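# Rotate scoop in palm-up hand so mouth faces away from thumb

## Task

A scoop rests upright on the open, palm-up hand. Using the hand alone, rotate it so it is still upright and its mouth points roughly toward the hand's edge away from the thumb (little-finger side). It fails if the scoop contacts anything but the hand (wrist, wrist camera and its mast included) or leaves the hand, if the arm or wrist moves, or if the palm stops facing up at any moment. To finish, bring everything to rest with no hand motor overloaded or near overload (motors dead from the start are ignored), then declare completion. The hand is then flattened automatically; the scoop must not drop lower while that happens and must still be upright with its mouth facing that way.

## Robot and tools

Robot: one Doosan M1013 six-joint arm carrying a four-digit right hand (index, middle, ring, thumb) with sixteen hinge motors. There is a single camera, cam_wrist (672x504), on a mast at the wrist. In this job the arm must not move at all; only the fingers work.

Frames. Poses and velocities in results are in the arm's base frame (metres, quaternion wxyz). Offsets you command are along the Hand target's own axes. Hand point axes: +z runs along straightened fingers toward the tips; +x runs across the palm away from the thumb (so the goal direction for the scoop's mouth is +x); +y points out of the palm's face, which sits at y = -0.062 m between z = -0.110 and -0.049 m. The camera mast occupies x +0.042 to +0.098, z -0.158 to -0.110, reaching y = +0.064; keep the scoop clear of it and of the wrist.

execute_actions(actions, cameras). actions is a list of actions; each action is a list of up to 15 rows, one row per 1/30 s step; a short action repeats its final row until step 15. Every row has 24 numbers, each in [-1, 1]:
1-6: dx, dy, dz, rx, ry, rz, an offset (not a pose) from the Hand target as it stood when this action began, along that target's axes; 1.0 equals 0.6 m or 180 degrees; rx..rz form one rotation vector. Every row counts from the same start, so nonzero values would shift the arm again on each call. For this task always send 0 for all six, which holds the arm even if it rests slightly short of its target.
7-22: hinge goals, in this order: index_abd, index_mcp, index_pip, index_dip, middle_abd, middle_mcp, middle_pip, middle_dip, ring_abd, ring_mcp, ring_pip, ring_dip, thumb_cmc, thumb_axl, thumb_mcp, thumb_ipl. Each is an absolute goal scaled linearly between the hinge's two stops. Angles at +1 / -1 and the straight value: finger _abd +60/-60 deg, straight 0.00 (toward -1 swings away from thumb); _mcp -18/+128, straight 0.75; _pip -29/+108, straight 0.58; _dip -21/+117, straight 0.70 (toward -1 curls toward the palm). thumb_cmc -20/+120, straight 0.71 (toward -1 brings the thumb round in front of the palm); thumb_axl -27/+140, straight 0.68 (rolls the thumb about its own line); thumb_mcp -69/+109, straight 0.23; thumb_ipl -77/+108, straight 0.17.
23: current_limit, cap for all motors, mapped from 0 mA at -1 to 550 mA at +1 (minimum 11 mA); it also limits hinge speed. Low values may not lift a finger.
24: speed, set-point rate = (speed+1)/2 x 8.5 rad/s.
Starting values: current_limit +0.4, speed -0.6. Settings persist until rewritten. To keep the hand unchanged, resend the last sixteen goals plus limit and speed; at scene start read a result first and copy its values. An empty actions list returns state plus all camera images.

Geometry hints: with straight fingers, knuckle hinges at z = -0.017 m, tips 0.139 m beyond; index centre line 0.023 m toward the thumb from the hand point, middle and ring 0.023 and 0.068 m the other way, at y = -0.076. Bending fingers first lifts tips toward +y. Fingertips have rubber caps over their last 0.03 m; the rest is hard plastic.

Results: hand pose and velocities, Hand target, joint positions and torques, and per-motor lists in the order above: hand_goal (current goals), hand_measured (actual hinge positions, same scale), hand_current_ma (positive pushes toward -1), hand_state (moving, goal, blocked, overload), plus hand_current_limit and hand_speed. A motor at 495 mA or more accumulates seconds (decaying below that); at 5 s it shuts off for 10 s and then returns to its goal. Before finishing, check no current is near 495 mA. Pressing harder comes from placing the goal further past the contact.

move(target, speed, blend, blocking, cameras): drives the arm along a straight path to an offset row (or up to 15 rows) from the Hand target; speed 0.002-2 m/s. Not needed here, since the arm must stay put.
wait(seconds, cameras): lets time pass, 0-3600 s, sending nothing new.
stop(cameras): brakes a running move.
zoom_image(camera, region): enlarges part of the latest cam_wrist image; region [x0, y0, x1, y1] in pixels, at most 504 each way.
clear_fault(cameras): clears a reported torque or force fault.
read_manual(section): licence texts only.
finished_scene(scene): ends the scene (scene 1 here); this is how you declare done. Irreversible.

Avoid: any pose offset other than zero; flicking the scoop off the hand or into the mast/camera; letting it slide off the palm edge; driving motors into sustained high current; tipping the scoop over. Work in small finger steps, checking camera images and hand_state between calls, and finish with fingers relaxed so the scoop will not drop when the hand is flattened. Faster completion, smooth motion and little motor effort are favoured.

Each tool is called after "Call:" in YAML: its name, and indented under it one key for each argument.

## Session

Call:
execute_actions:
  actions: []
  cameras: ["all"]

Scene clock: 0.00 s.
end_effector_position=(+0.6871, -0.0025, +0.5143) hand_goal=(+0.000, +0.754, +0.576, +0.696, +0.000, +0.754, +0.576, +0.696, +0.000, +0.754, +0.576, +0.696, -0.104, +0.540, +0.162, +0.106) hand_measured=(+0.000, +0.762, +0.576, +0.696, +0.000, +0.780, +0.582, +0.696, +0.000, +0.762, +0.576, +0.696, -0.092, +0.542, +0.164, +0.108) hand_current_ma=(+0, +11, +0, +0, +0, +55, +7, +0, +0, +13, +0, +0, +21, +3, +3, +2) hand_state=(goal, goal, goal, goal, goal, blocked, goal, goal, goal, goal, goal, goal, goal, goal, goal, goal) hand_current_limit=0.40 hand_speed=-0.60 end_effector_quat_wxyz=(+0.700, +0.704, +0.073, +0.094)
Joint positions: [0.313 0.372 1.764 -1.528 1.634 -0.973]
Joint velocities: within noise
Joint torques (N m): no reading
Hand target: +0.6871, -0.0025, +0.5143; +0.700, +0.704, +0.073, +0.094

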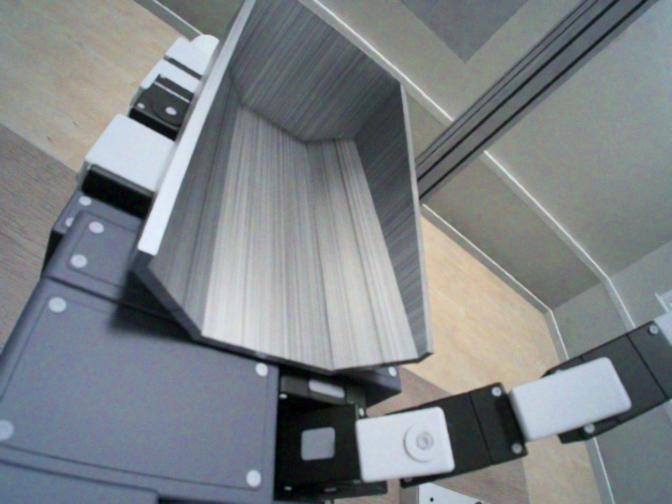

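Call:
zoom_image:
  camera: "cam_wrist"
  region: [100, 180, 460, 440]

Call:
zoom_image:
  camera: "cam_wrist"
  region: [60, 0, 460, 300]

Scaled by 1.400 from the camera's image (finer frame: 960x720).

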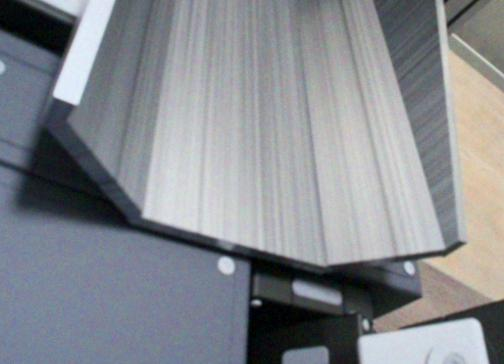

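Scaled by 1.260 from the camera's image (finer frame: 960x720).

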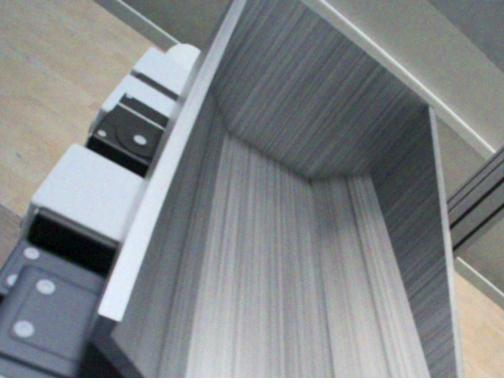

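Call:
execute_actions:
  actions:
    - [[0,0,0,0,0,0,0.0,0.754,0.576,0.696,0.0,0.754,0.576,0.696,0.0,0.754,0.576,0.696,0.357,0.677,-0.112,0.384,0.4,-0.6]]
    - [[0,0,0,0,0,0,0.0,0.754,0.576,0.696,0.0,0.754,0.576,0.696,0.0,0.754,0.576,0.696,0.214,0.677,-0.584,0.838,0.4,-0.7]]
  cameras: ["cam_wrist"]

Scene clock: 15.93 s.
end_effector_position=(+0.6871, -0.0025, +0.5143) hand_goal=(+0.000, +0.754, +0.576, +0.696, +0.000, +0.754, +0.576, +0.696, +0.000, +0.754, +0.576, +0.696, +0.214, +0.678, -0.584, +0.838) hand_measured=(+0.000, +0.762, +0.576, +0.696, +0.000, +0.780, +0.582, +0.696, +0.000, +0.762, +0.576, +0.696, +0.230, +0.678, -0.584, +0.836) hand_current_ma=(+0, +11, +0, +0, +0, +55, +7, +0, +0, +13, +0, +0, +27, +0, +0, -3) hand_state=(goal, goal, goal, goal, goal, blocked, goal, goal, goal, goal, goal, goal, goal, goal, goal, goal) hand_current_limit=0.40 hand_speed=-0.70 end_effector_quat_wxyz=(+0.700, +0.704, +0.073, +0.094)
Joint positions: [0.313 0.372 1.764 -1.528 1.634 -0.973]
Joint torques (N m): [-1.52 -72.87 -32.59 -2.29 1.59 0.06]
Hand target: +0.6871, -0.0025, +0.5143; +0.700, +0.704, +0.073, +0.094
Off the commanded pose: 0.000 m, 0 deg.
Step readings (end_effector_position):
0: (+0.6871, -0.0025, +0.5143)
1: (+0.6871, -0.0025, +0.5143)
2: (+0.6871, -0.0025, +0.5143)
4: (+0.6871, -0.0025, +0.5143)
8: (+0.6871, -0.0025, +0.5143)
15: (+0.6871, -0.0025, +0.5143)
16: (+0.6871, -0.0025, +0.5143)
17: (+0.6871, -0.0025, +0.5143)
19: (+0.6871, -0.0025, +0.5143)
23: (+0.6871, -0.0025, +0.5143)
30: (+0.6871, -0.0025, +0.5143)

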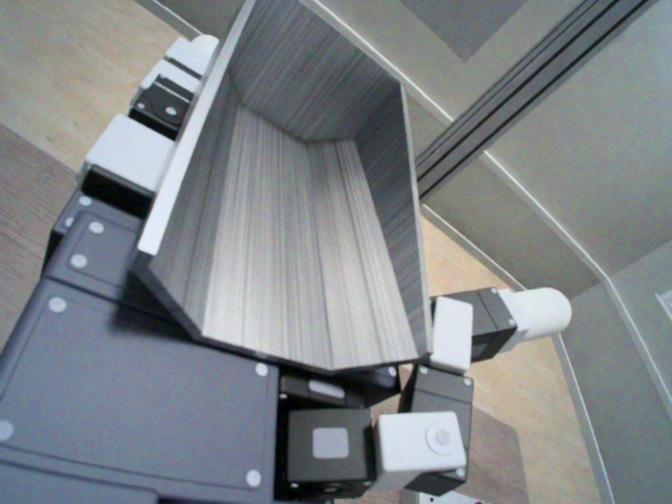

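Call:
execute_actions:
  actions:
    - [[0,0,0,0,0,0,0.0,0.754,0.576,0.696,0.0,0.754,0.576,0.696,0.0,0.754,0.576,0.696,0.071,0.677,-0.674,0.924,0.4,-0.85]]
  cameras: ["cam_wrist"]

Scene clock: 16.83 s.
end_effector_position=(+0.6871, -0.0025, +0.5143) hand_goal=(+0.000, +0.754, +0.576, +0.696, +0.000, +0.754, +0.576, +0.696, +0.000, +0.754, +0.576, +0.696, +0.072, +0.678, -0.674, +0.924) hand_measured=(+0.000, +0.762, +0.576, +0.696, +0.000, +0.780, +0.582, +0.696, +0.000, +0.762, +0.576, +0.696, +0.084, +0.682, -0.658, +0.922) hand_current_ma=(+0, +11, +0, +0, +0, +55, +7, +0, +0, +13, +0, +0, +18, +5, +40, -3) hand_state=(goal, goal, goal, goal, goal, blocked, goal, goal, goal, goal, goal, goal, goal, goal, goal, goal) hand_current_limit=0.40 hand_speed=-0.85 end_effector_quat_wxyz=(+0.700, +0.704, +0.073, +0.094)
Joint positions: [0.313 0.372 1.764 -1.528 1.634 -0.973]
Joint torques (N m): [-1.36 -72.81 -32.72 -2.37 1.59 0.01]
Hand target: +0.6871, -0.0025, +0.5143; +0.700, +0.704, +0.073, +0.094
Off the commanded pose: 0.000 m, 0 deg.
Step readings (end_effector_position):
0: (+0.6871, -0.0025, +0.5143)
1: (+0.6871, -0.0025, +0.5143)
2: (+0.6871, -0.0025, +0.5143)
4: (+0.6871, -0.0025, +0.5143)
8: (+0.6871, -0.0025, +0.5143)
15: (+0.6871, -0.0025, +0.5143)

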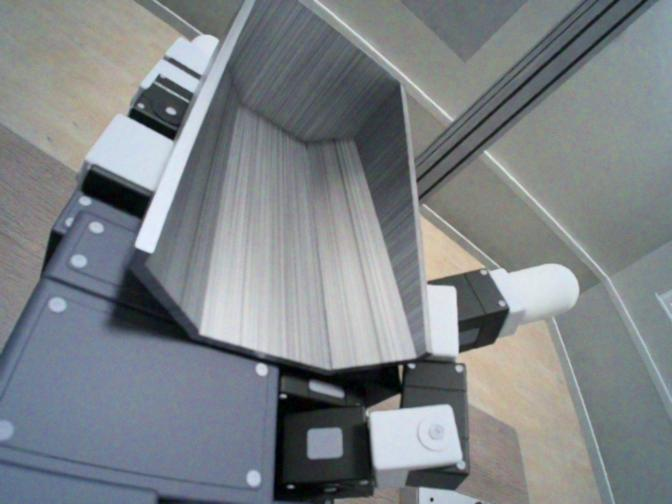

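Call:
execute_actions:
  actions:
    - [[0,0,0,0,0,0,0.0,0.754,0.576,0.696,0.0,0.754,0.576,0.696,0.0,0.754,0.576,0.696,-0.10,0.677,-0.70,0.94,0.4,-0.87]]
  cameras: ["cam_wrist"]

Scene clock: 19.60 s.
end_effector_position=(+0.6871, -0.0025, +0.5143) hand_goal=(+0.000, +0.754, +0.576, +0.696, +0.000, +0.754, +0.576, +0.696, +0.000, +0.754, +0.576, +0.696, -0.100, +0.678, -0.700, +0.940) hand_measured=(+0.000, +0.762, +0.576, +0.696, +0.000, +0.780, +0.582, +0.696, +0.000, +0.762, +0.576, +0.696, -0.088, +0.682, -0.700, +0.938) hand_current_ma=(+0, +11, +0, +0, +0, +55, +7, +0, +0, +13, +0, +0, +21, +6, +0, -3) hand_state=(goal, goal, goal, goal, goal, blocked, goal, goal, goal, goal, goal, goal, goal, goal, goal, goal) hand_current_limit=0.40 hand_speed=-0.87 end_effector_quat_wxyz=(+0.700, +0.704, +0.073, +0.094)
Joint positions: [0.313 0.372 1.764 -1.528 1.634 -0.973]
Joint torques (N m): [-1.15 -72.86 -32.62 -2.3 1.54 0.04]
Hand target: +0.6871, -0.0025, +0.5143; +0.700, +0.704, +0.073, +0.094
Off the commanded pose: 0.000 m, 0 deg.
Step readings (end_effector_position):
0: (+0.6871, -0.0025, +0.5143)
1: (+0.6871, -0.0025, +0.5143)
2: (+0.6871, -0.0025, +0.5143)
4: (+0.6871, -0.0025, +0.5143)
8: (+0.6871, -0.0025, +0.5143)
15: (+0.6871, -0.0025, +0.5143)

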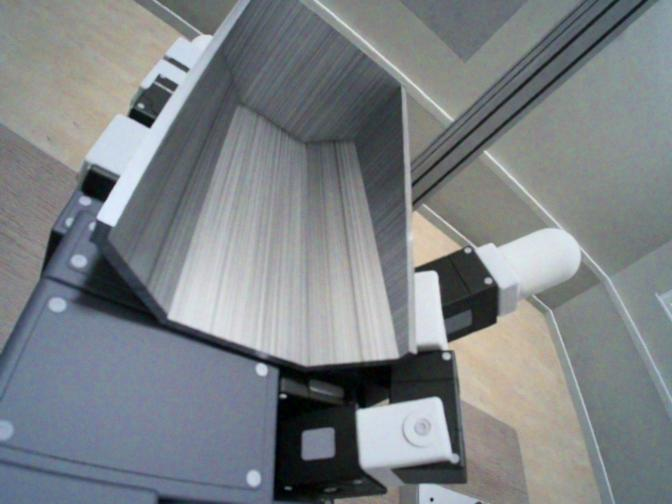

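Call:
execute_actions:
  actions:
    - [[0,0,0,0,0,0,0.0,0.754,0.576,0.696,0.0,0.754,0.576,0.696,0.0,0.754,0.576,0.696,-0.33,0.677,-0.72,0.955,0.4,-0.86]]
  cameras: ["cam_wrist"]

Scene clock: 20.53 s.
end_effector_position=(+0.6871, -0.0025, +0.5143) hand_goal=(+0.000, +0.754, +0.576, +0.696, +0.000, +0.754, +0.576, +0.696, +0.000, +0.754, +0.576, +0.696, -0.330, +0.678, -0.720, +0.956) hand_measured=(+0.000, +0.762, +0.576, +0.696, +0.000, +0.780, +0.582, +0.696, +0.000, +0.762, +0.576, +0.696, -0.320, +0.682, -0.720, +0.954) hand_current_ma=(+0, +11, +0, +0, +0, +55, +7, +0, +0, +13, +0, +0, +17, +6, +0, -3) hand_state=(goal, goal, goal, goal, goal, blocked, goal, goal, goal, goal, goal, goal, goal, goal, goal, goal) hand_current_limit=0.40 hand_speed=-0.86 end_effector_quat_wxyz=(+0.700, +0.704, +0.073, +0.094)
Joint positions: [0.313 0.372 1.764 -1.528 1.634 -0.973]
Joint torques (N m): [-1.26 -72.66 -32.67 -2.3 1.6 0.05]
Hand target: +0.6871, -0.0025, +0.5143; +0.700, +0.704, +0.073, +0.094
Off the commanded pose: 0.000 m, 0 deg.
Step readings (end_effector_position):
0: (+0.6871, -0.0025, +0.5143)
1: (+0.6871, -0.0025, +0.5143)
2: (+0.6871, -0.0025, +0.5143)
4: (+0.6871, -0.0025, +0.5143)
8: (+0.6871, -0.0025, +0.5143)
15: (+0.6871, -0.0025, +0.5143)

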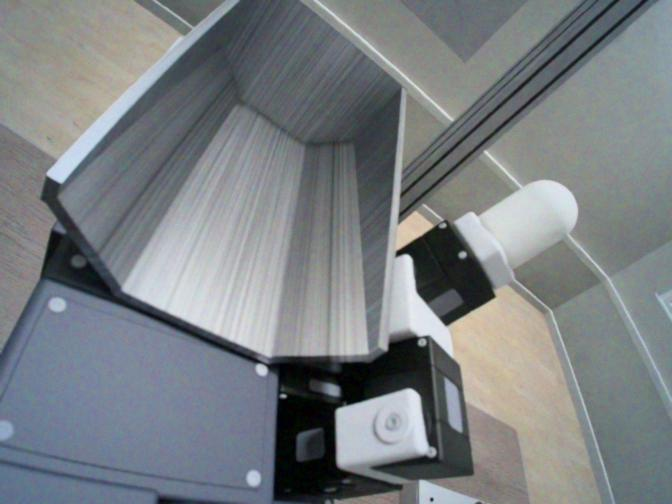

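Call:
execute_actions:
  actions:
    - [[0,0,0,0,0,0,0.0,0.754,0.576,0.696,0.0,0.754,0.576,0.696,0.0,0.754,0.576,0.696,-0.55,0.677,-0.72,0.955,0.4,-0.86]]
  cameras: ["cam_wrist"]

Scene clock: 22.13 s.
end_effector_position=(+0.6871, -0.0025, +0.5143) hand_goal=(+0.000, +0.754, +0.576, +0.696, +0.000, +0.754, +0.576, +0.696, +0.000, +0.754, +0.576, +0.696, -0.550, +0.678, -0.720, +0.956) hand_measured=(+0.000, +0.762, +0.576, +0.696, +0.000, +0.780, +0.582, +0.696, +0.000, +0.762, +0.576, +0.696, -0.542, +0.682, -0.720, +0.954) hand_current_ma=(+0, +11, +0, +0, +0, +55, +7, +0, +0, +13, +0, +0, +11, +6, +0, -3) hand_state=(goal, goal, goal, goal, goal, blocked, goal, goal, goal, goal, goal, goal, goal, goal, goal, goal) hand_current_limit=0.40 hand_speed=-0.86 end_effector_quat_wxyz=(+0.700, +0.704, +0.073, +0.094)
Joint positions: [0.313 0.372 1.764 -1.528 1.634 -0.973]
Joint torques (N m): [-1.3 -72.9 -32.68 -2.3 1.57 0.1]
Hand target: +0.6871, -0.0025, +0.5143; +0.700, +0.704, +0.073, +0.094
Off the commanded pose: 0.000 m, 0 deg.
Step readings (end_effector_position):
0: (+0.6871, -0.0025, +0.5143)
1: (+0.6871, -0.0025, +0.5143)
2: (+0.6871, -0.0025, +0.5143)
4: (+0.6871, -0.0025, +0.5143)
8: (+0.6871, -0.0025, +0.5143)
15: (+0.6871, -0.0025, +0.5143)

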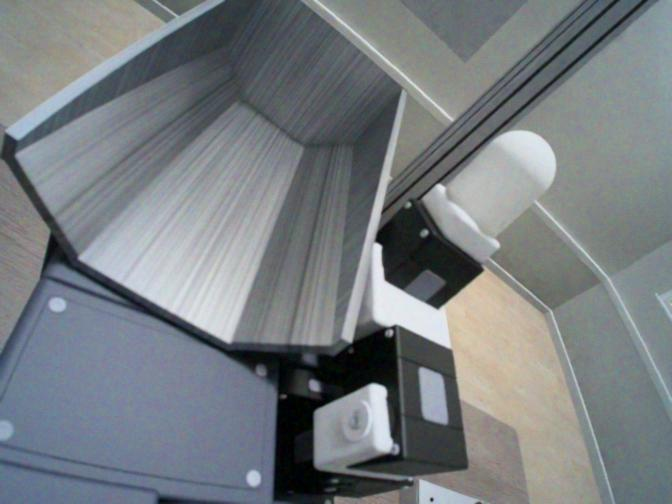

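Call:
execute_actions:
  actions:
    - [[0,0,0,0,0,0,0.42,0.754,0.576,0.696,0.35,0.754,0.576,0.696,0.35,0.754,0.576,0.696,-0.714,0.677,-0.72,0.955,0.4,-0.86]]
  cameras: ["cam_wrist"]

Scene clock: 26.33 s.
end_effector_position=(+0.6871, -0.0025, +0.5143) hand_goal=(+0.420, +0.754, +0.576, +0.696, +0.350, +0.754, +0.576, +0.696, +0.350, +0.754, +0.576, +0.696, -0.714, +0.678, -0.720, +0.956) hand_measured=(+0.418, +0.762, +0.576, +0.696, +0.346, +0.780, +0.582, +0.696, +0.348, +0.762, +0.576, +0.696, -0.712, +0.680, -0.722, +0.954) hand_current_ma=(-2, +11, +0, +0, -4, +55, +7, +0, -2, +13, +0, +0, +2, +2, -2, -2) hand_state=(goal, goal, goal, goal, goal, blocked, goal, goal, goal, goal, goal, goal, goal, goal, goal, goal) hand_current_limit=0.40 hand_speed=-0.86 end_effector_quat_wxyz=(+0.700, +0.704, +0.073, +0.094)
Joint positions: [0.313 0.372 1.764 -1.528 1.634 -0.973]
Joint torques (N m): [-1.24 -72.79 -32.58 -2.3 1.55 0.01]
Hand target: +0.6871, -0.0025, +0.5143; +0.700, +0.704, +0.073, +0.094
Off the commanded pose: 0.000 m, 0 deg.
Step readings (end_effector_position):
0: (+0.6871, -0.0025, +0.5143)
1: (+0.6871, -0.0025, +0.5143)
2: (+0.6871, -0.0025, +0.5143)
4: (+0.6871, -0.0025, +0.5143)
8: (+0.6871, -0.0025, +0.5143)
15: (+0.6871, -0.0025, +0.5143)

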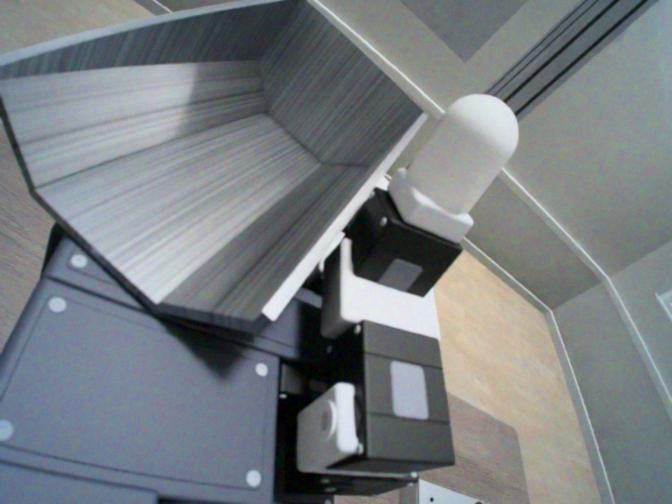

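Call:
execute_actions:
  actions:
    - [[0,0,0,0,0,0,0.75,0.754,0.576,0.696,0.60,0.754,0.576,0.696,0.60,0.754,0.576,0.696,-0.714,0.50,-0.72,0.955,0.4,-0.87]]
  cameras: ["cam_wrist"]

Scene clock: 34.17 s.
end_effector_position=(+0.6871, -0.0025, +0.5143) hand_goal=(+0.750, +0.754, +0.576, +0.696, +0.600, +0.754, +0.576, +0.696, +0.600, +0.754, +0.576, +0.696, -0.714, +0.500, -0.720, +0.956) hand_measured=(+0.748, +0.764, +0.576, +0.696, +0.598, +0.778, +0.582, +0.696, +0.586, +0.774, +0.584, +0.696, -0.710, +0.504, -0.722, +0.954) hand_current_ma=(-2, +15, +0, +0, -1, +54, +7, +0, -21, +40, +10, +0, +3, +7, -1, -1) hand_state=(goal, goal, goal, goal, goal, blocked, goal, goal, goal, goal, goal, goal, goal, goal, goal, goal) hand_current_limit=0.40 hand_speed=-0.87 end_effector_quat_wxyz=(+0.700, +0.704, +0.073, +0.094)
Joint positions: [0.313 0.372 1.764 -1.528 1.634 -0.973]
Joint torques (N m): [-1.05 -72.69 -32.47 -2.26 1.56 0.01]
Hand target: +0.6871, -0.0025, +0.5143; +0.700, +0.704, +0.073, +0.094
Off the commanded pose: 0.000 m, 0 deg.
Step readings (end_effector_position):
0: (+0.6871, -0.0025, +0.5143)
1: (+0.6871, -0.0025, +0.5143)
2: (+0.6871, -0.0025, +0.5143)
4: (+0.6871, -0.0025, +0.5143)
8: (+0.6871, -0.0025, +0.5143)
15: (+0.6871, -0.0025, +0.5143)

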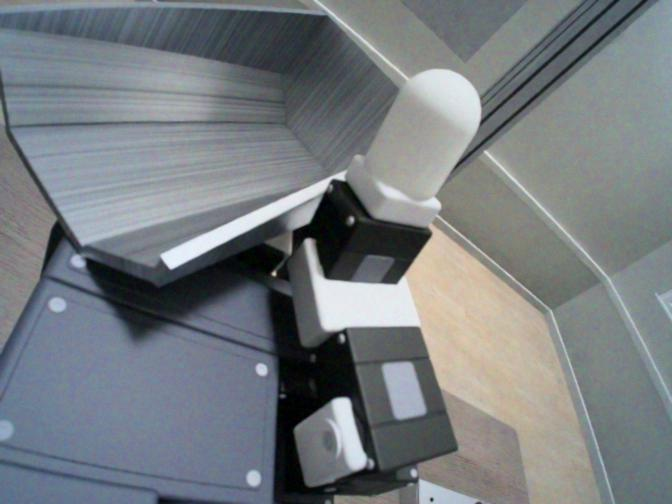

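Call:
execute_actions:
  actions:
    - [[0,0,0,0,0,0,0.75,0.754,0.576,0.696,0.60,0.754,0.576,0.696,0.60,0.754,0.576,0.696,-0.143,0.50,-0.72,0.955,0.4,-0.7]]
    - [[0,0,0,0,0,0,0.75,0.754,0.576,0.696,0.60,0.754,0.576,0.696,0.60,0.754,0.576,0.696,0.143,0.40,-0.449,0.168,0.4,-0.6]]
    - [[0,0,0,0,0,0,0.75,0.754,0.576,0.696,0.60,0.754,0.576,0.696,0.60,0.754,0.576,0.696,0.143,0.198,-0.225,-0.97,0.4,-0.5]]
  cameras: ["cam_wrist"]

Scene clock: 41.47 s.
end_effector_position=(+0.6871, -0.0025, +0.5143) hand_goal=(+0.750, +0.754, +0.576, +0.696, +0.600, +0.754, +0.576, +0.696, +0.600, +0.754, +0.576, +0.696, +0.144, +0.198, -0.224, -0.970) hand_measured=(+0.748, +0.764, +0.576, +0.696, +0.600, +0.778, +0.582, +0.696, +0.586, +0.774, +0.584, +0.696, +0.148, +0.204, -0.226, -0.970) hand_current_ma=(-2, +15, +0, +0, -1, +54, +7, +0, -20, +40, +10, +0, +4, +9, -2, +1) hand_state=(goal, goal, goal, goal, goal, blocked, goal, goal, goal, goal, goal, goal, goal, goal, goal, goal) hand_current_limit=0.40 hand_speed=-0.50 end_effector_quat_wxyz=(+0.700, +0.704, +0.073, +0.094)
Joint positions: [0.313 0.372 1.764 -1.528 1.634 -0.973]
Joint torques (N m): [-1.32 -72.78 -32.52 -2.33 1.51 0.02]
Hand target: +0.6871, -0.0025, +0.5143; +0.700, +0.704, +0.073, +0.094
Off the commanded pose: 0.000 m, 0 deg.
Step readings (end_effector_position):
0: (+0.6871, -0.0025, +0.5143)
1: (+0.6871, -0.0025, +0.5143)
2: (+0.6871, -0.0025, +0.5143)
4: (+0.6871, -0.0025, +0.5143)
8: (+0.6871, -0.0025, +0.5143)
15: (+0.6871, -0.0025, +0.5143)
16: (+0.6871, -0.0025, +0.5143)
17: (+0.6871, -0.0025, +0.5143)
19: (+0.6871, -0.0025, +0.5143)
23: (+0.6871, -0.0025, +0.5143)
30: (+0.6871, -0.0025, +0.5143)
31: (+0.6871, -0.0025, +0.5143)
32: (+0.6871, -0.0025, +0.5143)
34: (+0.6871, -0.0025, +0.5143)
38: (+0.6871, -0.0025, +0.5143)
45: (+0.6871, -0.0025, +0.5143)

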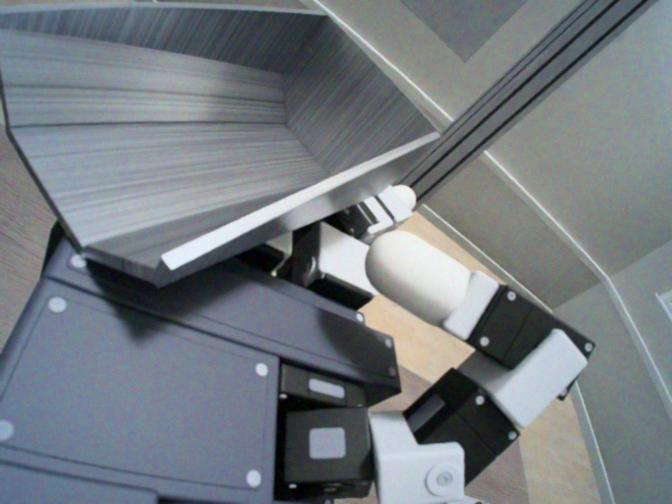

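Call:
execute_actions:
  actions:
    - [[0,0,0,0,0,0,0.75,0.754,0.576,0.696,0.60,0.754,0.576,0.696,0.60,0.754,0.576,0.696,-0.20,0.054,-0.202,-0.98,0.4,-0.78]]
  cameras: ["cam_wrist"]

Scene clock: 43.20 s.
end_effector_position=(+0.6871, -0.0025, +0.5143) hand_goal=(+0.750, +0.754, +0.576, +0.696, +0.600, +0.754, +0.576, +0.696, +0.600, +0.754, +0.576, +0.696, -0.200, +0.054, -0.202, -0.980) hand_measured=(+0.748, +0.764, +0.576, +0.696, +0.600, +0.778, +0.582, +0.696, +0.586, +0.774, +0.584, +0.696, -0.196, +0.058, -0.206, -0.978) hand_current_ma=(-2, +15, +0, +0, -1, +54, +7, +0, -20, +40, +10, +0, +5, +5, -7, +1) hand_state=(goal, goal, goal, goal, goal, blocked, goal, goal, goal, goal, goal, goal, goal, goal, goal, goal) hand_current_limit=0.40 hand_speed=-0.78 end_effector_quat_wxyz=(+0.700, +0.704, +0.073, +0.094)
Joint positions: [0.313 0.372 1.764 -1.528 1.634 -0.973]
Joint torques (N m): [-1.16 -72.58 -32.65 -2.26 1.53 0.05]
Hand target: +0.6871, -0.0025, +0.5143; +0.700, +0.704, +0.073, +0.094
Off the commanded pose: 0.000 m, 0 deg.
Step readings (end_effector_position):
0: (+0.6871, -0.0025, +0.5143)
1: (+0.6871, -0.0025, +0.5143)
2: (+0.6871, -0.0025, +0.5143)
4: (+0.6871, -0.0025, +0.5143)
8: (+0.6871, -0.0025, +0.5143)
15: (+0.6871, -0.0025, +0.5143)

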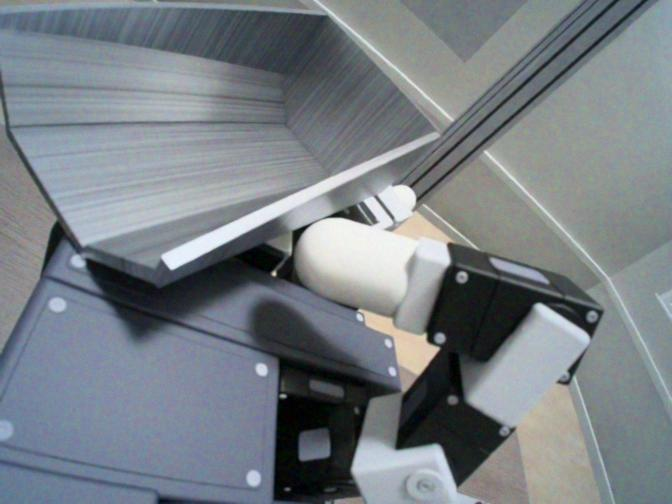

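Call:
execute_actions:
  actions:
    - [[0,0,0,0,0,0,0.75,0.754,0.576,0.696,0.60,0.754,0.576,0.696,0.60,0.754,0.576,0.696,-0.45,0.054,-0.17,-0.96,0.4,-0.82]]
  cameras: ["cam_wrist"]

Scene clock: 44.30 s.
end_effector_position=(+0.6871, -0.0025, +0.5143) hand_goal=(+0.750, +0.754, +0.576, +0.696, +0.600, +0.754, +0.576, +0.696, +0.600, +0.754, +0.576, +0.696, -0.450, +0.054, -0.170, -0.960) hand_measured=(+0.748, +0.764, +0.576, +0.696, +0.600, +0.778, +0.582, +0.696, +0.588, +0.774, +0.584, +0.696, -0.440, +0.058, -0.172, -0.964) hand_current_ma=(-2, +15, +0, +0, +0, +54, +7, +0, -16, +40, +10, +0, +14, +4, -1, -4) hand_state=(goal, goal, goal, goal, goal, blocked, goal, goal, goal, goal, goal, goal, goal, goal, goal, goal) hand_current_limit=0.40 hand_speed=-0.82 end_effector_quat_wxyz=(+0.700, +0.704, +0.073, +0.094)
Joint positions: [0.313 0.372 1.764 -1.528 1.634 -0.973]
Joint torques (N m): [-1.44 -72.62 -32.68 -2.29 1.56 0]
Hand target: +0.6871, -0.0025, +0.5143; +0.700, +0.704, +0.073, +0.094
Off the commanded pose: 0.000 m, 0 deg.
Step readings (end_effector_position):
0: (+0.6871, -0.0025, +0.5143)
1: (+0.6871, -0.0025, +0.5143)
2: (+0.6871, -0.0025, +0.5143)
4: (+0.6871, -0.0025, +0.5143)
8: (+0.6871, -0.0025, +0.5143)
15: (+0.6871, -0.0025, +0.5143)

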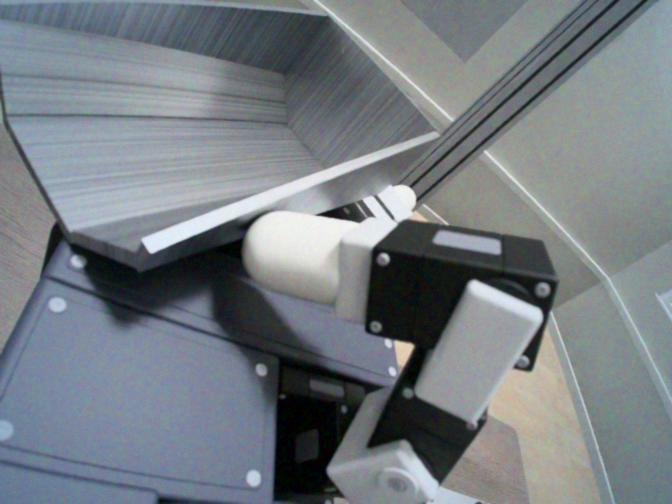

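Call:
execute_actions:
  actions:
    - [[0,0,0,0,0,0,0.75,0.754,0.576,0.696,0.60,0.754,0.576,0.696,0.60,0.754,0.576,0.696,-0.52,0.054,-0.337,-0.70,0.4,-0.86]]
  cameras: ["cam_wrist"]

Scene clock: 45.53 s.
end_effector_position=(+0.6871, -0.0025, +0.5143) hand_goal=(+0.750, +0.754, +0.576, +0.696, +0.600, +0.754, +0.576, +0.696, +0.600, +0.754, +0.576, +0.696, -0.520, +0.054, -0.336, -0.700) hand_measured=(+0.748, +0.764, +0.576, +0.696, +0.600, +0.778, +0.582, +0.696, +0.596, +0.774, +0.584, +0.696, -0.520, +0.054, -0.338, -0.706) hand_current_ma=(-2, +15, +0, +0, +0, +54, +7, +0, -4, +41, +12, +0, +0, +1, -4, -10) hand_state=(goal, goal, goal, goal, goal, blocked, goal, goal, goal, blocked, goal, goal, goal, goal, goal, goal) hand_current_limit=0.40 hand_speed=-0.86 end_effector_quat_wxyz=(+0.700, +0.704, +0.073, +0.094)
Joint positions: [0.313 0.372 1.764 -1.528 1.634 -0.973]
Joint torques (N m): [-1.24 -72.81 -32.63 -2.26 1.55 0.05]
Hand target: +0.6871, -0.0025, +0.5143; +0.700, +0.704, +0.073, +0.094
Off the commanded pose: 0.000 m, 0 deg.
Step readings (end_effector_position):
0: (+0.6871, -0.0025, +0.5143)
1: (+0.6871, -0.0025, +0.5143)
2: (+0.6871, -0.0025, +0.5143)
4: (+0.6871, -0.0025, +0.5143)
8: (+0.6871, -0.0025, +0.5143)
15: (+0.6871, -0.0025, +0.5143)

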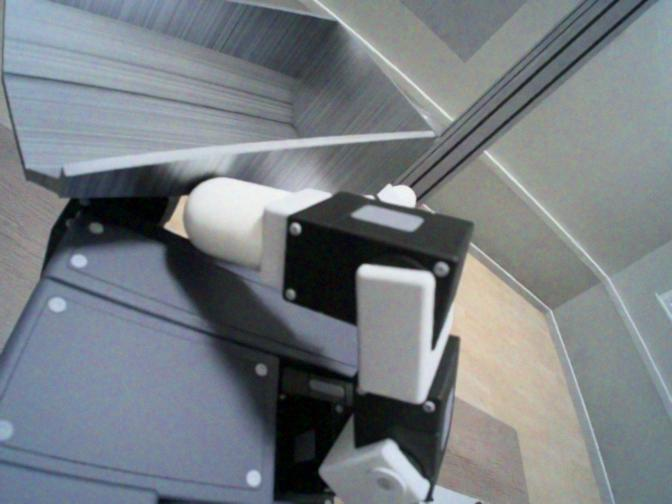

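Call:
zoom_image:
  camera: "cam_wrist"
  region: [0, 0, 480, 320]

Scaled by 1.050 from the camera's image (finer frame: 960x720).

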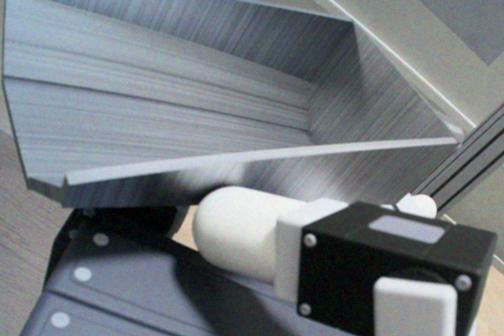

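Call:
execute_actions:
  actions:
    - [[0,0,0,0,0,0,0.75,0.754,0.576,0.696,0.60,0.754,0.576,0.696,0.60,0.754,0.576,0.696,-0.53,0.054,-0.52,-0.33,0.4,-0.86]]
  cameras: ["cam_wrist"]

Scene clock: 48.17 s.
end_effector_position=(+0.6871, -0.0025, +0.5143) hand_goal=(+0.750, +0.754, +0.576, +0.696, +0.600, +0.754, +0.576, +0.696, +0.600, +0.754, +0.576, +0.696, -0.530, +0.054, -0.520, -0.330) hand_measured=(+0.748, +0.764, +0.576, +0.696, +0.600, +0.778, +0.582, +0.696, +0.596, +0.774, +0.584, +0.696, -0.532, +0.054, -0.524, -0.336) hand_current_ma=(-2, +15, +0, +0, +0, +53, +7, +0, -3, +41, +12, +0, -2, +0, -7, -11) hand_state=(goal, goal, goal, goal, goal, blocked, goal, goal, goal, blocked, goal, goal, goal, goal, goal, goal) hand_current_limit=0.40 hand_speed=-0.86 end_effector_quat_wxyz=(+0.700, +0.704, +0.073, +0.094)
Joint positions: [0.313 0.372 1.764 -1.528 1.634 -0.973]
Joint torques (N m): [-1.03 -72.67 -32.61 -2.26 1.56 0.07]
Hand target: +0.6871, -0.0025, +0.5143; +0.700, +0.704, +0.073, +0.094
Off the commanded pose: 0.000 m, 0 deg.
Step readings (end_effector_position):
0: (+0.6871, -0.0025, +0.5143)
1: (+0.6871, -0.0025, +0.5143)
2: (+0.6871, -0.0025, +0.5143)
4: (+0.6871, -0.0025, +0.5143)
8: (+0.6871, -0.0025, +0.5143)
15: (+0.6871, -0.0025, +0.5143)

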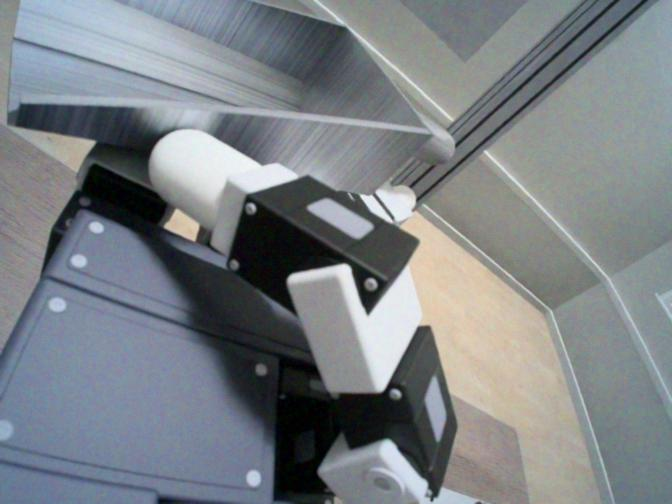

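Call:
zoom_image:
  camera: "cam_wrist"
  region: [0, 0, 336, 252]

Call:
zoom_image:
  camera: "cam_wrist"
  region: [250, 40, 500, 260]

Scaled by 1.500 from the camera's image (finer frame: 960x720).

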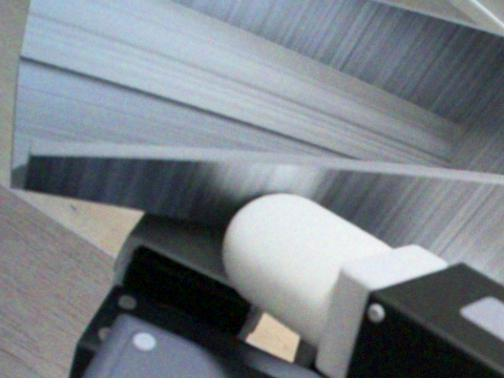

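Scaled by 2.016 from the camera's image (finer frame: 960x720).

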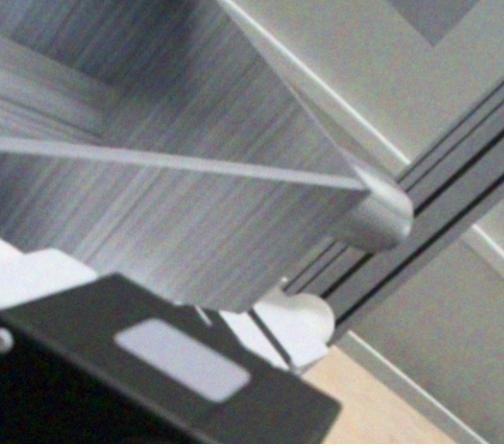

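Call:
execute_actions:
  actions:
    - [[0,0,0,0,0,0,0.75,0.754,0.576,0.696,0.60,0.754,0.576,0.696,0.60,0.754,0.576,0.696,-0.643,0.138,-0.584,-0.103,0.4,-0.86]]
  cameras: ["cam_wrist"]

Scene clock: 55.37 s.
end_effector_position=(+0.6871, -0.0025, +0.5143) hand_goal=(+0.750, +0.754, +0.576, +0.696, +0.600, +0.754, +0.576, +0.696, +0.600, +0.754, +0.576, +0.696, -0.642, +0.138, -0.584, -0.102) hand_measured=(+0.748, +0.764, +0.576, +0.696, +0.600, +0.778, +0.582, +0.696, +0.598, +0.774, +0.584, +0.696, -0.646, +0.134, -0.590, -0.108) hand_current_ma=(-2, +15, +0, +0, +0, +53, +7, +0, -2, +42, +12, +0, -4, -6, -9, -11) hand_state=(goal, goal, goal, goal, goal, blocked, goal, goal, goal, blocked, goal, goal, goal, goal, goal, goal) hand_current_limit=0.40 hand_speed=-0.86 end_effector_quat_wxyz=(+0.700, +0.704, +0.073, +0.094)
Joint positions: [0.313 0.372 1.764 -1.528 1.634 -0.973]
Joint torques (N m): [-1.02 -72.67 -32.64 -2.3 1.59 0.04]
Hand target: +0.6871, -0.0025, +0.5143; +0.700, +0.704, +0.073, +0.094
Off the commanded pose: 0.000 m, 0 deg.
Step readings (end_effector_position):
0: (+0.6871, -0.0025, +0.5143)
1: (+0.6871, -0.0025, +0.5143)
2: (+0.6871, -0.0025, +0.5143)
4: (+0.6871, -0.0025, +0.5143)
8: (+0.6871, -0.0025, +0.5143)
15: (+0.6871, -0.0025, +0.5143)

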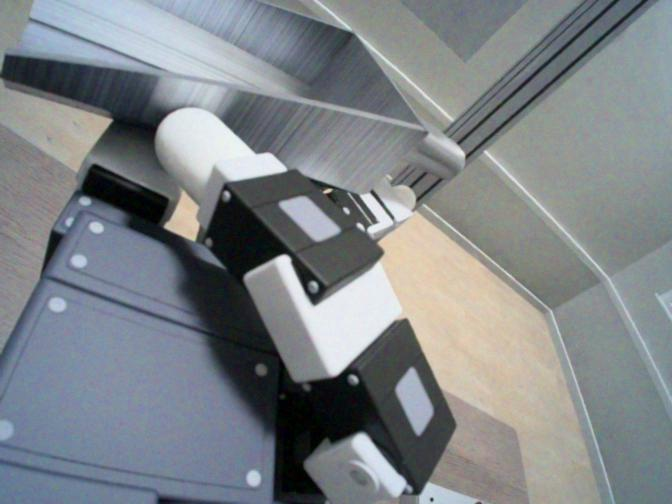

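Call:
execute_actions:
  actions:
    - [[0,0,0,0,0,0,0.75,0.754,0.576,0.696,0.60,0.754,0.576,0.696,0.60,0.754,0.576,0.696,-0.757,0.222,-0.618,0.005,0.4,-0.87]]
  cameras: ["cam_wrist"]

Scene clock: 56.90 s.
end_effector_position=(+0.6871, -0.0025, +0.5143) hand_goal=(+0.750, +0.754, +0.576, +0.696, +0.600, +0.754, +0.576, +0.696, +0.600, +0.754, +0.576, +0.696, -0.756, +0.222, -0.618, +0.006) hand_measured=(+0.748, +0.764, +0.576, +0.696, +0.600, +0.778, +0.582, +0.696, +0.598, +0.774, +0.584, +0.696, -0.760, +0.212, -0.622, +0.000) hand_current_ma=(-2, +15, +0, +0, +0, +53, +7, +0, -2, +42, +12, +0, -3, -17, -6, -10) hand_state=(goal, goal, goal, goal, goal, blocked, goal, goal, goal, blocked, goal, goal, goal, goal, goal, goal) hand_current_limit=0.40 hand_speed=-0.87 end_effector_quat_wxyz=(+0.700, +0.704, +0.073, +0.094)
Joint positions: [0.313 0.372 1.764 -1.528 1.634 -0.973]
Joint torques (N m): [-1.21 -72.93 -32.68 -2.25 1.58 0.06]
Hand target: +0.6871, -0.0025, +0.5143; +0.700, +0.704, +0.073, +0.094
Off the commanded pose: 0.000 m, 0 deg.
Step readings (end_effector_position):
0: (+0.6871, -0.0025, +0.5143)
1: (+0.6871, -0.0025, +0.5143)
2: (+0.6871, -0.0025, +0.5143)
4: (+0.6871, -0.0025, +0.5143)
8: (+0.6871, -0.0025, +0.5143)
15: (+0.6871, -0.0025, +0.5143)

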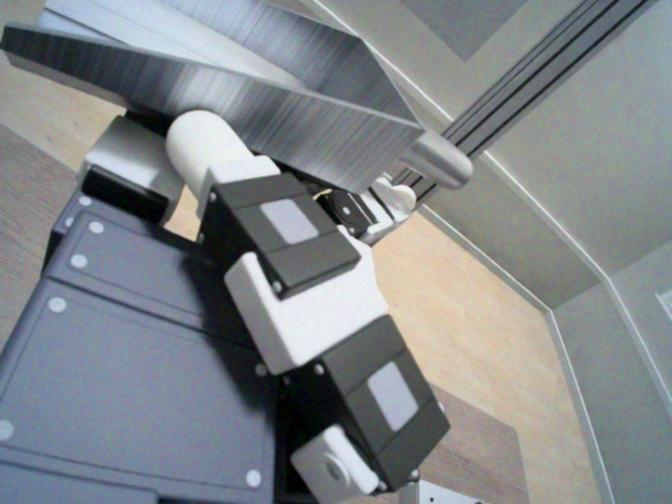

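Call:
execute_actions:
  actions:
    - [[0,0,0,0,0,0,0.75,0.754,0.139,0.551,0.60,0.754,0.576,0.696,0.60,0.754,0.576,0.696,-0.757,0.222,-0.618,0.005,0.4,-0.85]]
  cameras: ["cam_wrist"]

Scene clock: 61.20 s.
end_effector_position=(+0.6871, -0.0025, +0.5143) hand_goal=(+0.750, +0.754, +0.140, +0.552, +0.600, +0.754, +0.576, +0.696, +0.600, +0.754, +0.576, +0.696, -0.756, +0.222, -0.618, +0.006) hand_measured=(+0.750, +0.772, +0.158, +0.556, +0.600, +0.774, +0.582, +0.696, +0.598, +0.774, +0.584, +0.696, -0.760, +0.214, -0.624, +0.004) hand_current_ma=(+0, +38, +33, +4, +0, +38, +7, +0, -1, +42, +11, +0, -5, -12, -8, -2) hand_state=(goal, goal, goal, goal, goal, goal, goal, goal, goal, blocked, goal, goal, goal, goal, goal, goal) hand_current_limit=0.40 hand_speed=-0.85 end_effector_quat_wxyz=(+0.700, +0.704, +0.073, +0.094)
Joint positions: [0.313 0.372 1.764 -1.528 1.634 -0.973]
Joint torques (N m): [-1.33 -72.62 -32.57 -2.27 1.56 0.05]
Hand target: +0.6871, -0.0025, +0.5143; +0.700, +0.704, +0.073, +0.094
Off the commanded pose: 0.000 m, 0 deg.
Step readings (end_effector_position):
0: (+0.6871, -0.0025, +0.5143)
1: (+0.6871, -0.0025, +0.5143)
2: (+0.6871, -0.0025, +0.5143)
4: (+0.6871, -0.0025, +0.5143)
8: (+0.6871, -0.0025, +0.5143)
15: (+0.6871, -0.0025, +0.5143)

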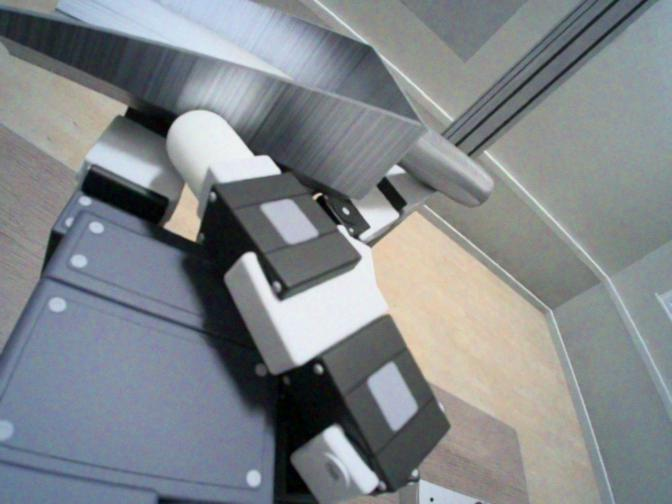

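Call:
zoom_image:
  camera: "cam_wrist"
  region: [0, 0, 252, 189]

Call:
zoom_image:
  camera: "cam_wrist"
  region: [300, 60, 520, 260]

Scaled by 2.000 from the camera's image (finer frame: 960x720).

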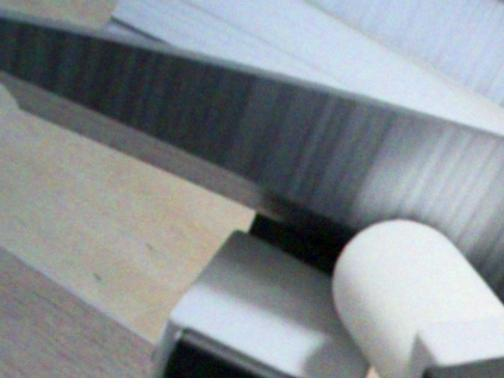

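Scaled by 2.291 from the camera's image (finer frame: 960x720).

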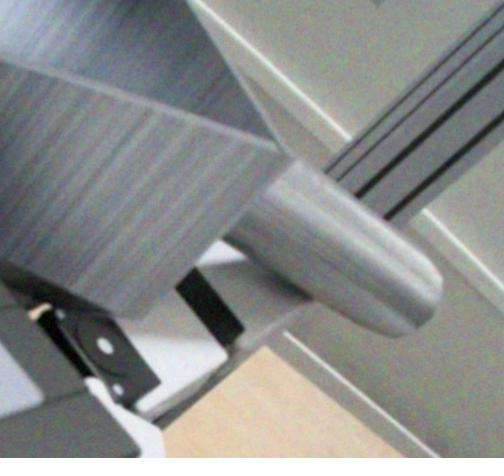

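Call:
execute_actions:
  actions:
    - [[0,0,0,0,0,0,0.75,0.754,0.139,0.116,0.60,0.754,0.576,0.696,0.60,0.754,0.576,0.696,-0.757,0.222,-0.618,0.005,0.4,-0.85]]
  cameras: ["cam_wrist"]

Scene clock: 63.80 s.
end_effector_position=(+0.6871, -0.0025, +0.5143) hand_goal=(+0.750, +0.754, +0.140, +0.116, +0.600, +0.754, +0.576, +0.696, +0.600, +0.754, +0.576, +0.696, -0.756, +0.222, -0.618, +0.006) hand_measured=(+0.750, +0.772, +0.158, +0.124, +0.600, +0.772, +0.582, +0.696, +0.598, +0.774, +0.584, +0.696, -0.760, +0.212, -0.624, +0.004) hand_current_ma=(+0, +38, +33, +12, +0, +38, +7, +0, -1, +42, +11, +0, -5, -22, -8, -2) hand_state=(goal, goal, goal, goal, goal, goal, goal, goal, goal, blocked, goal, goal, goal, goal, goal, goal) hand_current_limit=0.40 hand_speed=-0.85 end_effector_quat_wxyz=(+0.700, +0.704, +0.073, +0.094)
Joint positions: [0.313 0.372 1.764 -1.528 1.634 -0.973]
Joint torques (N m): [-1.34 -72.95 -32.6 -2.27 1.57 0.06]
Hand target: +0.6871, -0.0025, +0.5143; +0.700, +0.704, +0.073, +0.094
Off the commanded pose: 0.000 m, 0 deg.
Step readings (end_effector_position):
0: (+0.6871, -0.0025, +0.5143)
1: (+0.6871, -0.0025, +0.5143)
2: (+0.6871, -0.0025, +0.5143)
4: (+0.6871, -0.0025, +0.5143)
8: (+0.6871, -0.0025, +0.5143)
15: (+0.6871, -0.0025, +0.5143)

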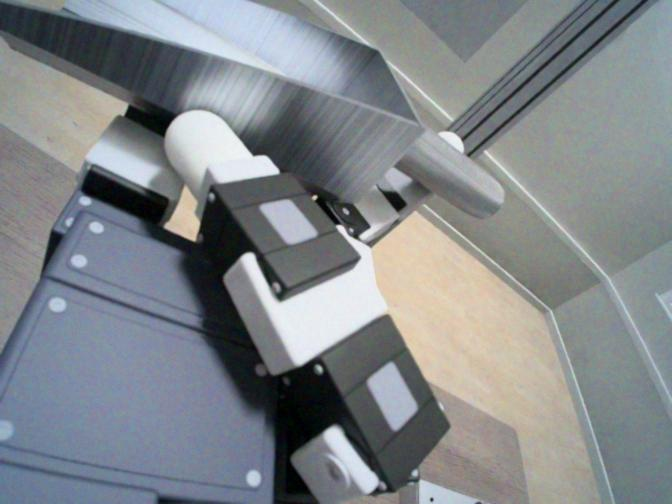

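Call:
execute_actions:
  actions:
    - [[0,0,0,0,0,0,0.75,0.754,0.139,-0.12,0.60,0.754,0.576,0.696,0.60,0.754,0.576,0.696,-0.757,0.222,-0.618,0.005,0.4,-0.86]]
  cameras: ["cam_wrist"]

Scene clock: 64.73 s.
end_effector_position=(+0.6871, -0.0025, +0.5143) hand_goal=(+0.750, +0.754, +0.140, -0.120, +0.600, +0.754, +0.576, +0.696, +0.600, +0.754, +0.576, +0.696, -0.756, +0.222, -0.618, +0.006) hand_measured=(+0.750, +0.772, +0.158, -0.116, +0.600, +0.772, +0.582, +0.696, +0.598, +0.774, +0.584, +0.696, -0.760, +0.210, -0.624, +0.004) hand_current_ma=(+0, +38, +33, +6, +0, +38, +7, +0, -1, +42, +10, +0, -5, -24, -8, -2) hand_state=(goal, goal, goal, goal, goal, goal, goal, goal, goal, blocked, goal, goal, goal, goal, goal, goal) hand_current_limit=0.40 hand_speed=-0.86 end_effector_quat_wxyz=(+0.700, +0.704, +0.073, +0.094)
Joint positions: [0.313 0.372 1.764 -1.528 1.634 -0.973]
Joint torques (N m): [-1.22 -72.56 -32.6 -2.25 1.58 0.06]
Hand target: +0.6871, -0.0025, +0.5143; +0.700, +0.704, +0.073, +0.094
Off the commanded pose: 0.000 m, 0 deg.
Step readings (end_effector_position):
0: (+0.6871, -0.0025, +0.5143)
1: (+0.6871, -0.0025, +0.5143)
2: (+0.6871, -0.0025, +0.5143)
4: (+0.6871, -0.0025, +0.5143)
8: (+0.6871, -0.0025, +0.5143)
15: (+0.6871, -0.0025, +0.5143)

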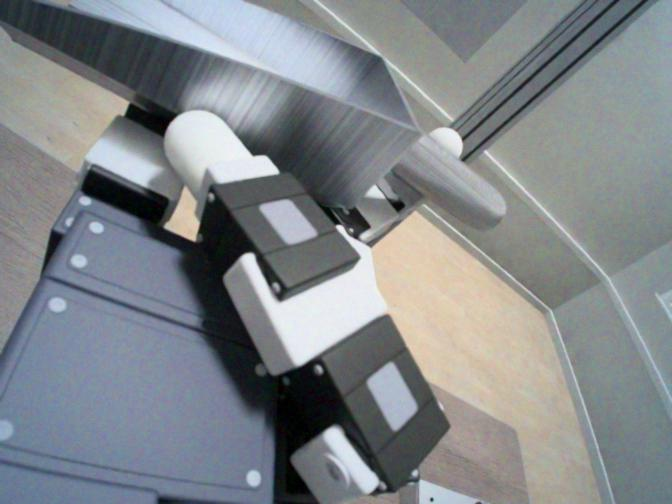

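Call:
execute_actions:
  actions:
    - [[0,0,0,0,0,0,0.75,0.754,0.139,-0.36,0.60,0.754,0.576,0.696,0.60,0.754,0.576,0.696,-0.757,0.222,-0.618,0.005,0.4,-0.86]]
  cameras: ["cam_wrist"]

Scene clock: 65.67 s.
end_effector_position=(+0.6871, -0.0025, +0.5143) hand_goal=(+0.750, +0.754, +0.140, -0.360, +0.600, +0.754, +0.576, +0.696, +0.600, +0.754, +0.576, +0.696, -0.756, +0.222, -0.618, +0.006) hand_measured=(+0.750, +0.772, +0.148, -0.356, +0.600, +0.772, +0.582, +0.696, +0.598, +0.774, +0.584, +0.696, -0.762, +0.218, -0.624, +0.004) hand_current_ma=(+0, +38, +12, +5, +0, +38, +6, +0, -1, +42, +10, +0, -6, -5, -8, -2) hand_state=(goal, goal, goal, goal, goal, goal, goal, goal, goal, blocked, goal, goal, goal, goal, goal, goal) hand_current_limit=0.40 hand_speed=-0.86 end_effector_quat_wxyz=(+0.700, +0.704, +0.073, +0.094)
Joint positions: [0.313 0.372 1.764 -1.528 1.634 -0.973]
Joint torques (N m): [-0.86 -72.52 -32.72 -2.31 1.54 0.04]
Hand target: +0.6871, -0.0025, +0.5143; +0.700, +0.704, +0.073, +0.094
Off the commanded pose: 0.000 m, 0 deg.
Step readings (end_effector_position):
0: (+0.6871, -0.0025, +0.5143)
1: (+0.6871, -0.0025, +0.5143)
2: (+0.6871, -0.0025, +0.5143)
4: (+0.6871, -0.0025, +0.5143)
8: (+0.6871, -0.0025, +0.5143)
15: (+0.6871, -0.0025, +0.5143)

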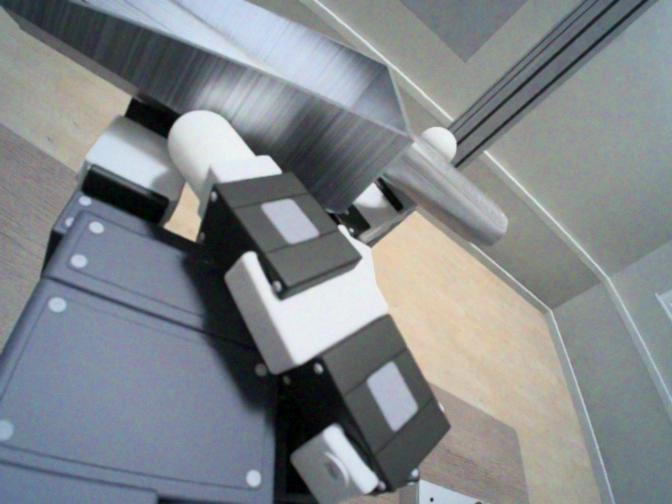

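Call:
zoom_image:
  camera: "cam_wrist"
  region: [0, 0, 252, 189]

Call:
zoom_image:
  camera: "cam_wrist"
  region: [300, 60, 520, 260]

Scaled by 2.000 from the camera's image (finer frame: 960x720).

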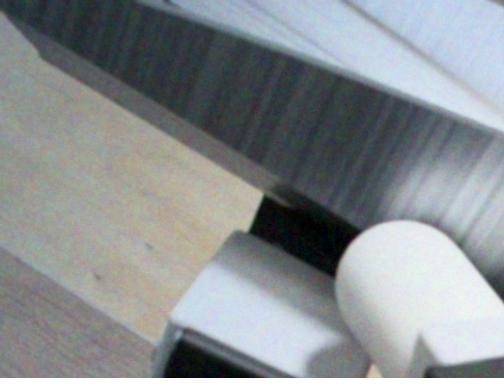

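Scaled by 2.291 from the camera's image (finer frame: 960x720).

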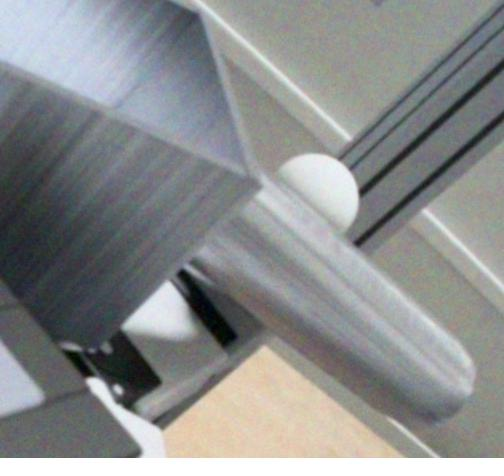

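Call:
execute_actions:
  actions:
    - [[0,0,0,0,0,0,0.75,0.754,0.139,0.40,0.60,0.754,0.576,0.696,0.60,0.754,0.576,0.696,-0.757,0.222,-0.618,0.005,0.4,-0.75]]
    - [[0,0,0,0,0,0,0.75,0.754,0.576,0.696,0.60,0.754,0.576,0.696,0.60,0.754,0.576,0.696,-0.757,0.222,-0.618,0.005,0.4,-0.8]]
  cameras: ["cam_wrist"]

Scene clock: 68.97 s.
end_effector_position=(+0.6871, -0.0025, +0.5143) hand_goal=(+0.750, +0.754, +0.576, +0.696, +0.600, +0.754, +0.576, +0.696, +0.600, +0.754, +0.576, +0.696, -0.756, +0.222, -0.618, +0.006) hand_measured=(+0.750, +0.772, +0.576, +0.694, +0.600, +0.772, +0.582, +0.696, +0.598, +0.774, +0.584, +0.696, -0.762, +0.218, -0.624, +0.004) hand_current_ma=(+0, +38, +0, -2, +0, +38, +6, +0, -1, +42, +10, +0, -6, -5, -8, -2) hand_state=(goal, goal, goal, goal, goal, goal, goal, goal, goal, blocked, goal, goal, goal, goal, goal, goal) hand_current_limit=0.40 hand_speed=-0.80 end_effector_quat_wxyz=(+0.700, +0.704, +0.073, +0.094)
Joint positions: [0.313 0.372 1.764 -1.528 1.634 -0.973]
Joint torques (N m): [-1.12 -72.66 -32.43 -2.27 1.52 0.06]
Hand target: +0.6871, -0.0025, +0.5143; +0.700, +0.704, +0.073, +0.094
Off the commanded pose: 0.000 m, 0 deg.
Step readings (end_effector_position):
0: (+0.6871, -0.0025, +0.5143)
1: (+0.6871, -0.0025, +0.5143)
2: (+0.6871, -0.0025, +0.5143)
4: (+0.6871, -0.0025, +0.5143)
8: (+0.6871, -0.0025, +0.5143)
15: (+0.6871, -0.0025, +0.5143)
16: (+0.6871, -0.0025, +0.5143)
17: (+0.6871, -0.0025, +0.5143)
19: (+0.6871, -0.0025, +0.5143)
23: (+0.6871, -0.0025, +0.5143)
30: (+0.6871, -0.0025, +0.5143)

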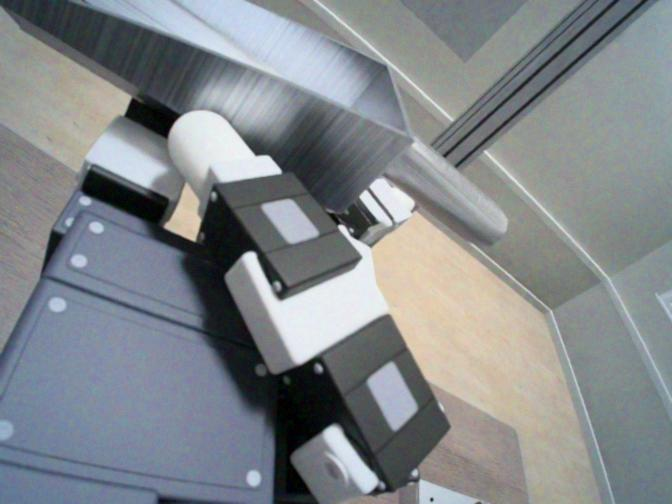

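Call:
execute_actions:
  actions:
    - [[0,0,0,0,0,0,0.40,0.754,0.576,0.696,0.30,0.754,0.576,0.696,0.28,0.754,0.576,0.696,-0.757,0.222,-0.618,0.005,0.4,-0.86]]
  cameras: ["cam_wrist"]

Scene clock: 70.03 s.
end_effector_position=(+0.6871, -0.0025, +0.5143) hand_goal=(+0.400, +0.754, +0.576, +0.696, +0.300, +0.754, +0.576, +0.696, +0.280, +0.754, +0.576, +0.696, -0.756, +0.222, -0.618, +0.006) hand_measured=(+0.402, +0.772, +0.576, +0.694, +0.304, +0.774, +0.582, +0.696, +0.282, +0.774, +0.584, +0.696, -0.762, +0.218, -0.624, +0.004) hand_current_ma=(+2, +38, +0, -2, +5, +41, +6, +0, +2, +42, +10, +0, -6, -5, -8, -2) hand_state=(goal, goal, goal, goal, goal, goal, goal, goal, goal, blocked, goal, goal, goal, goal, goal, goal) hand_current_limit=0.40 hand_speed=-0.86 end_effector_quat_wxyz=(+0.700, +0.704, +0.073, +0.094)
Joint positions: [0.313 0.372 1.764 -1.528 1.634 -0.973]
Joint torques (N m): [-1.64 -73.06 -32.66 -2.3 1.52 0.04]
Hand target: +0.6871, -0.0025, +0.5143; +0.700, +0.704, +0.073, +0.094
Off the commanded pose: 0.000 m, 0 deg.
Step readings (end_effector_position):
0: (+0.6871, -0.0025, +0.5143)
1: (+0.6871, -0.0025, +0.5143)
2: (+0.6871, -0.0025, +0.5143)
4: (+0.6871, -0.0025, +0.5143)
8: (+0.6871, -0.0025, +0.5143)
15: (+0.6871, -0.0025, +0.5143)

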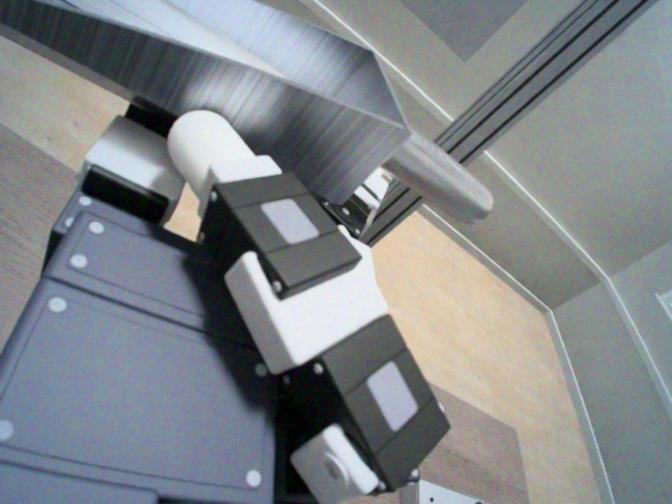

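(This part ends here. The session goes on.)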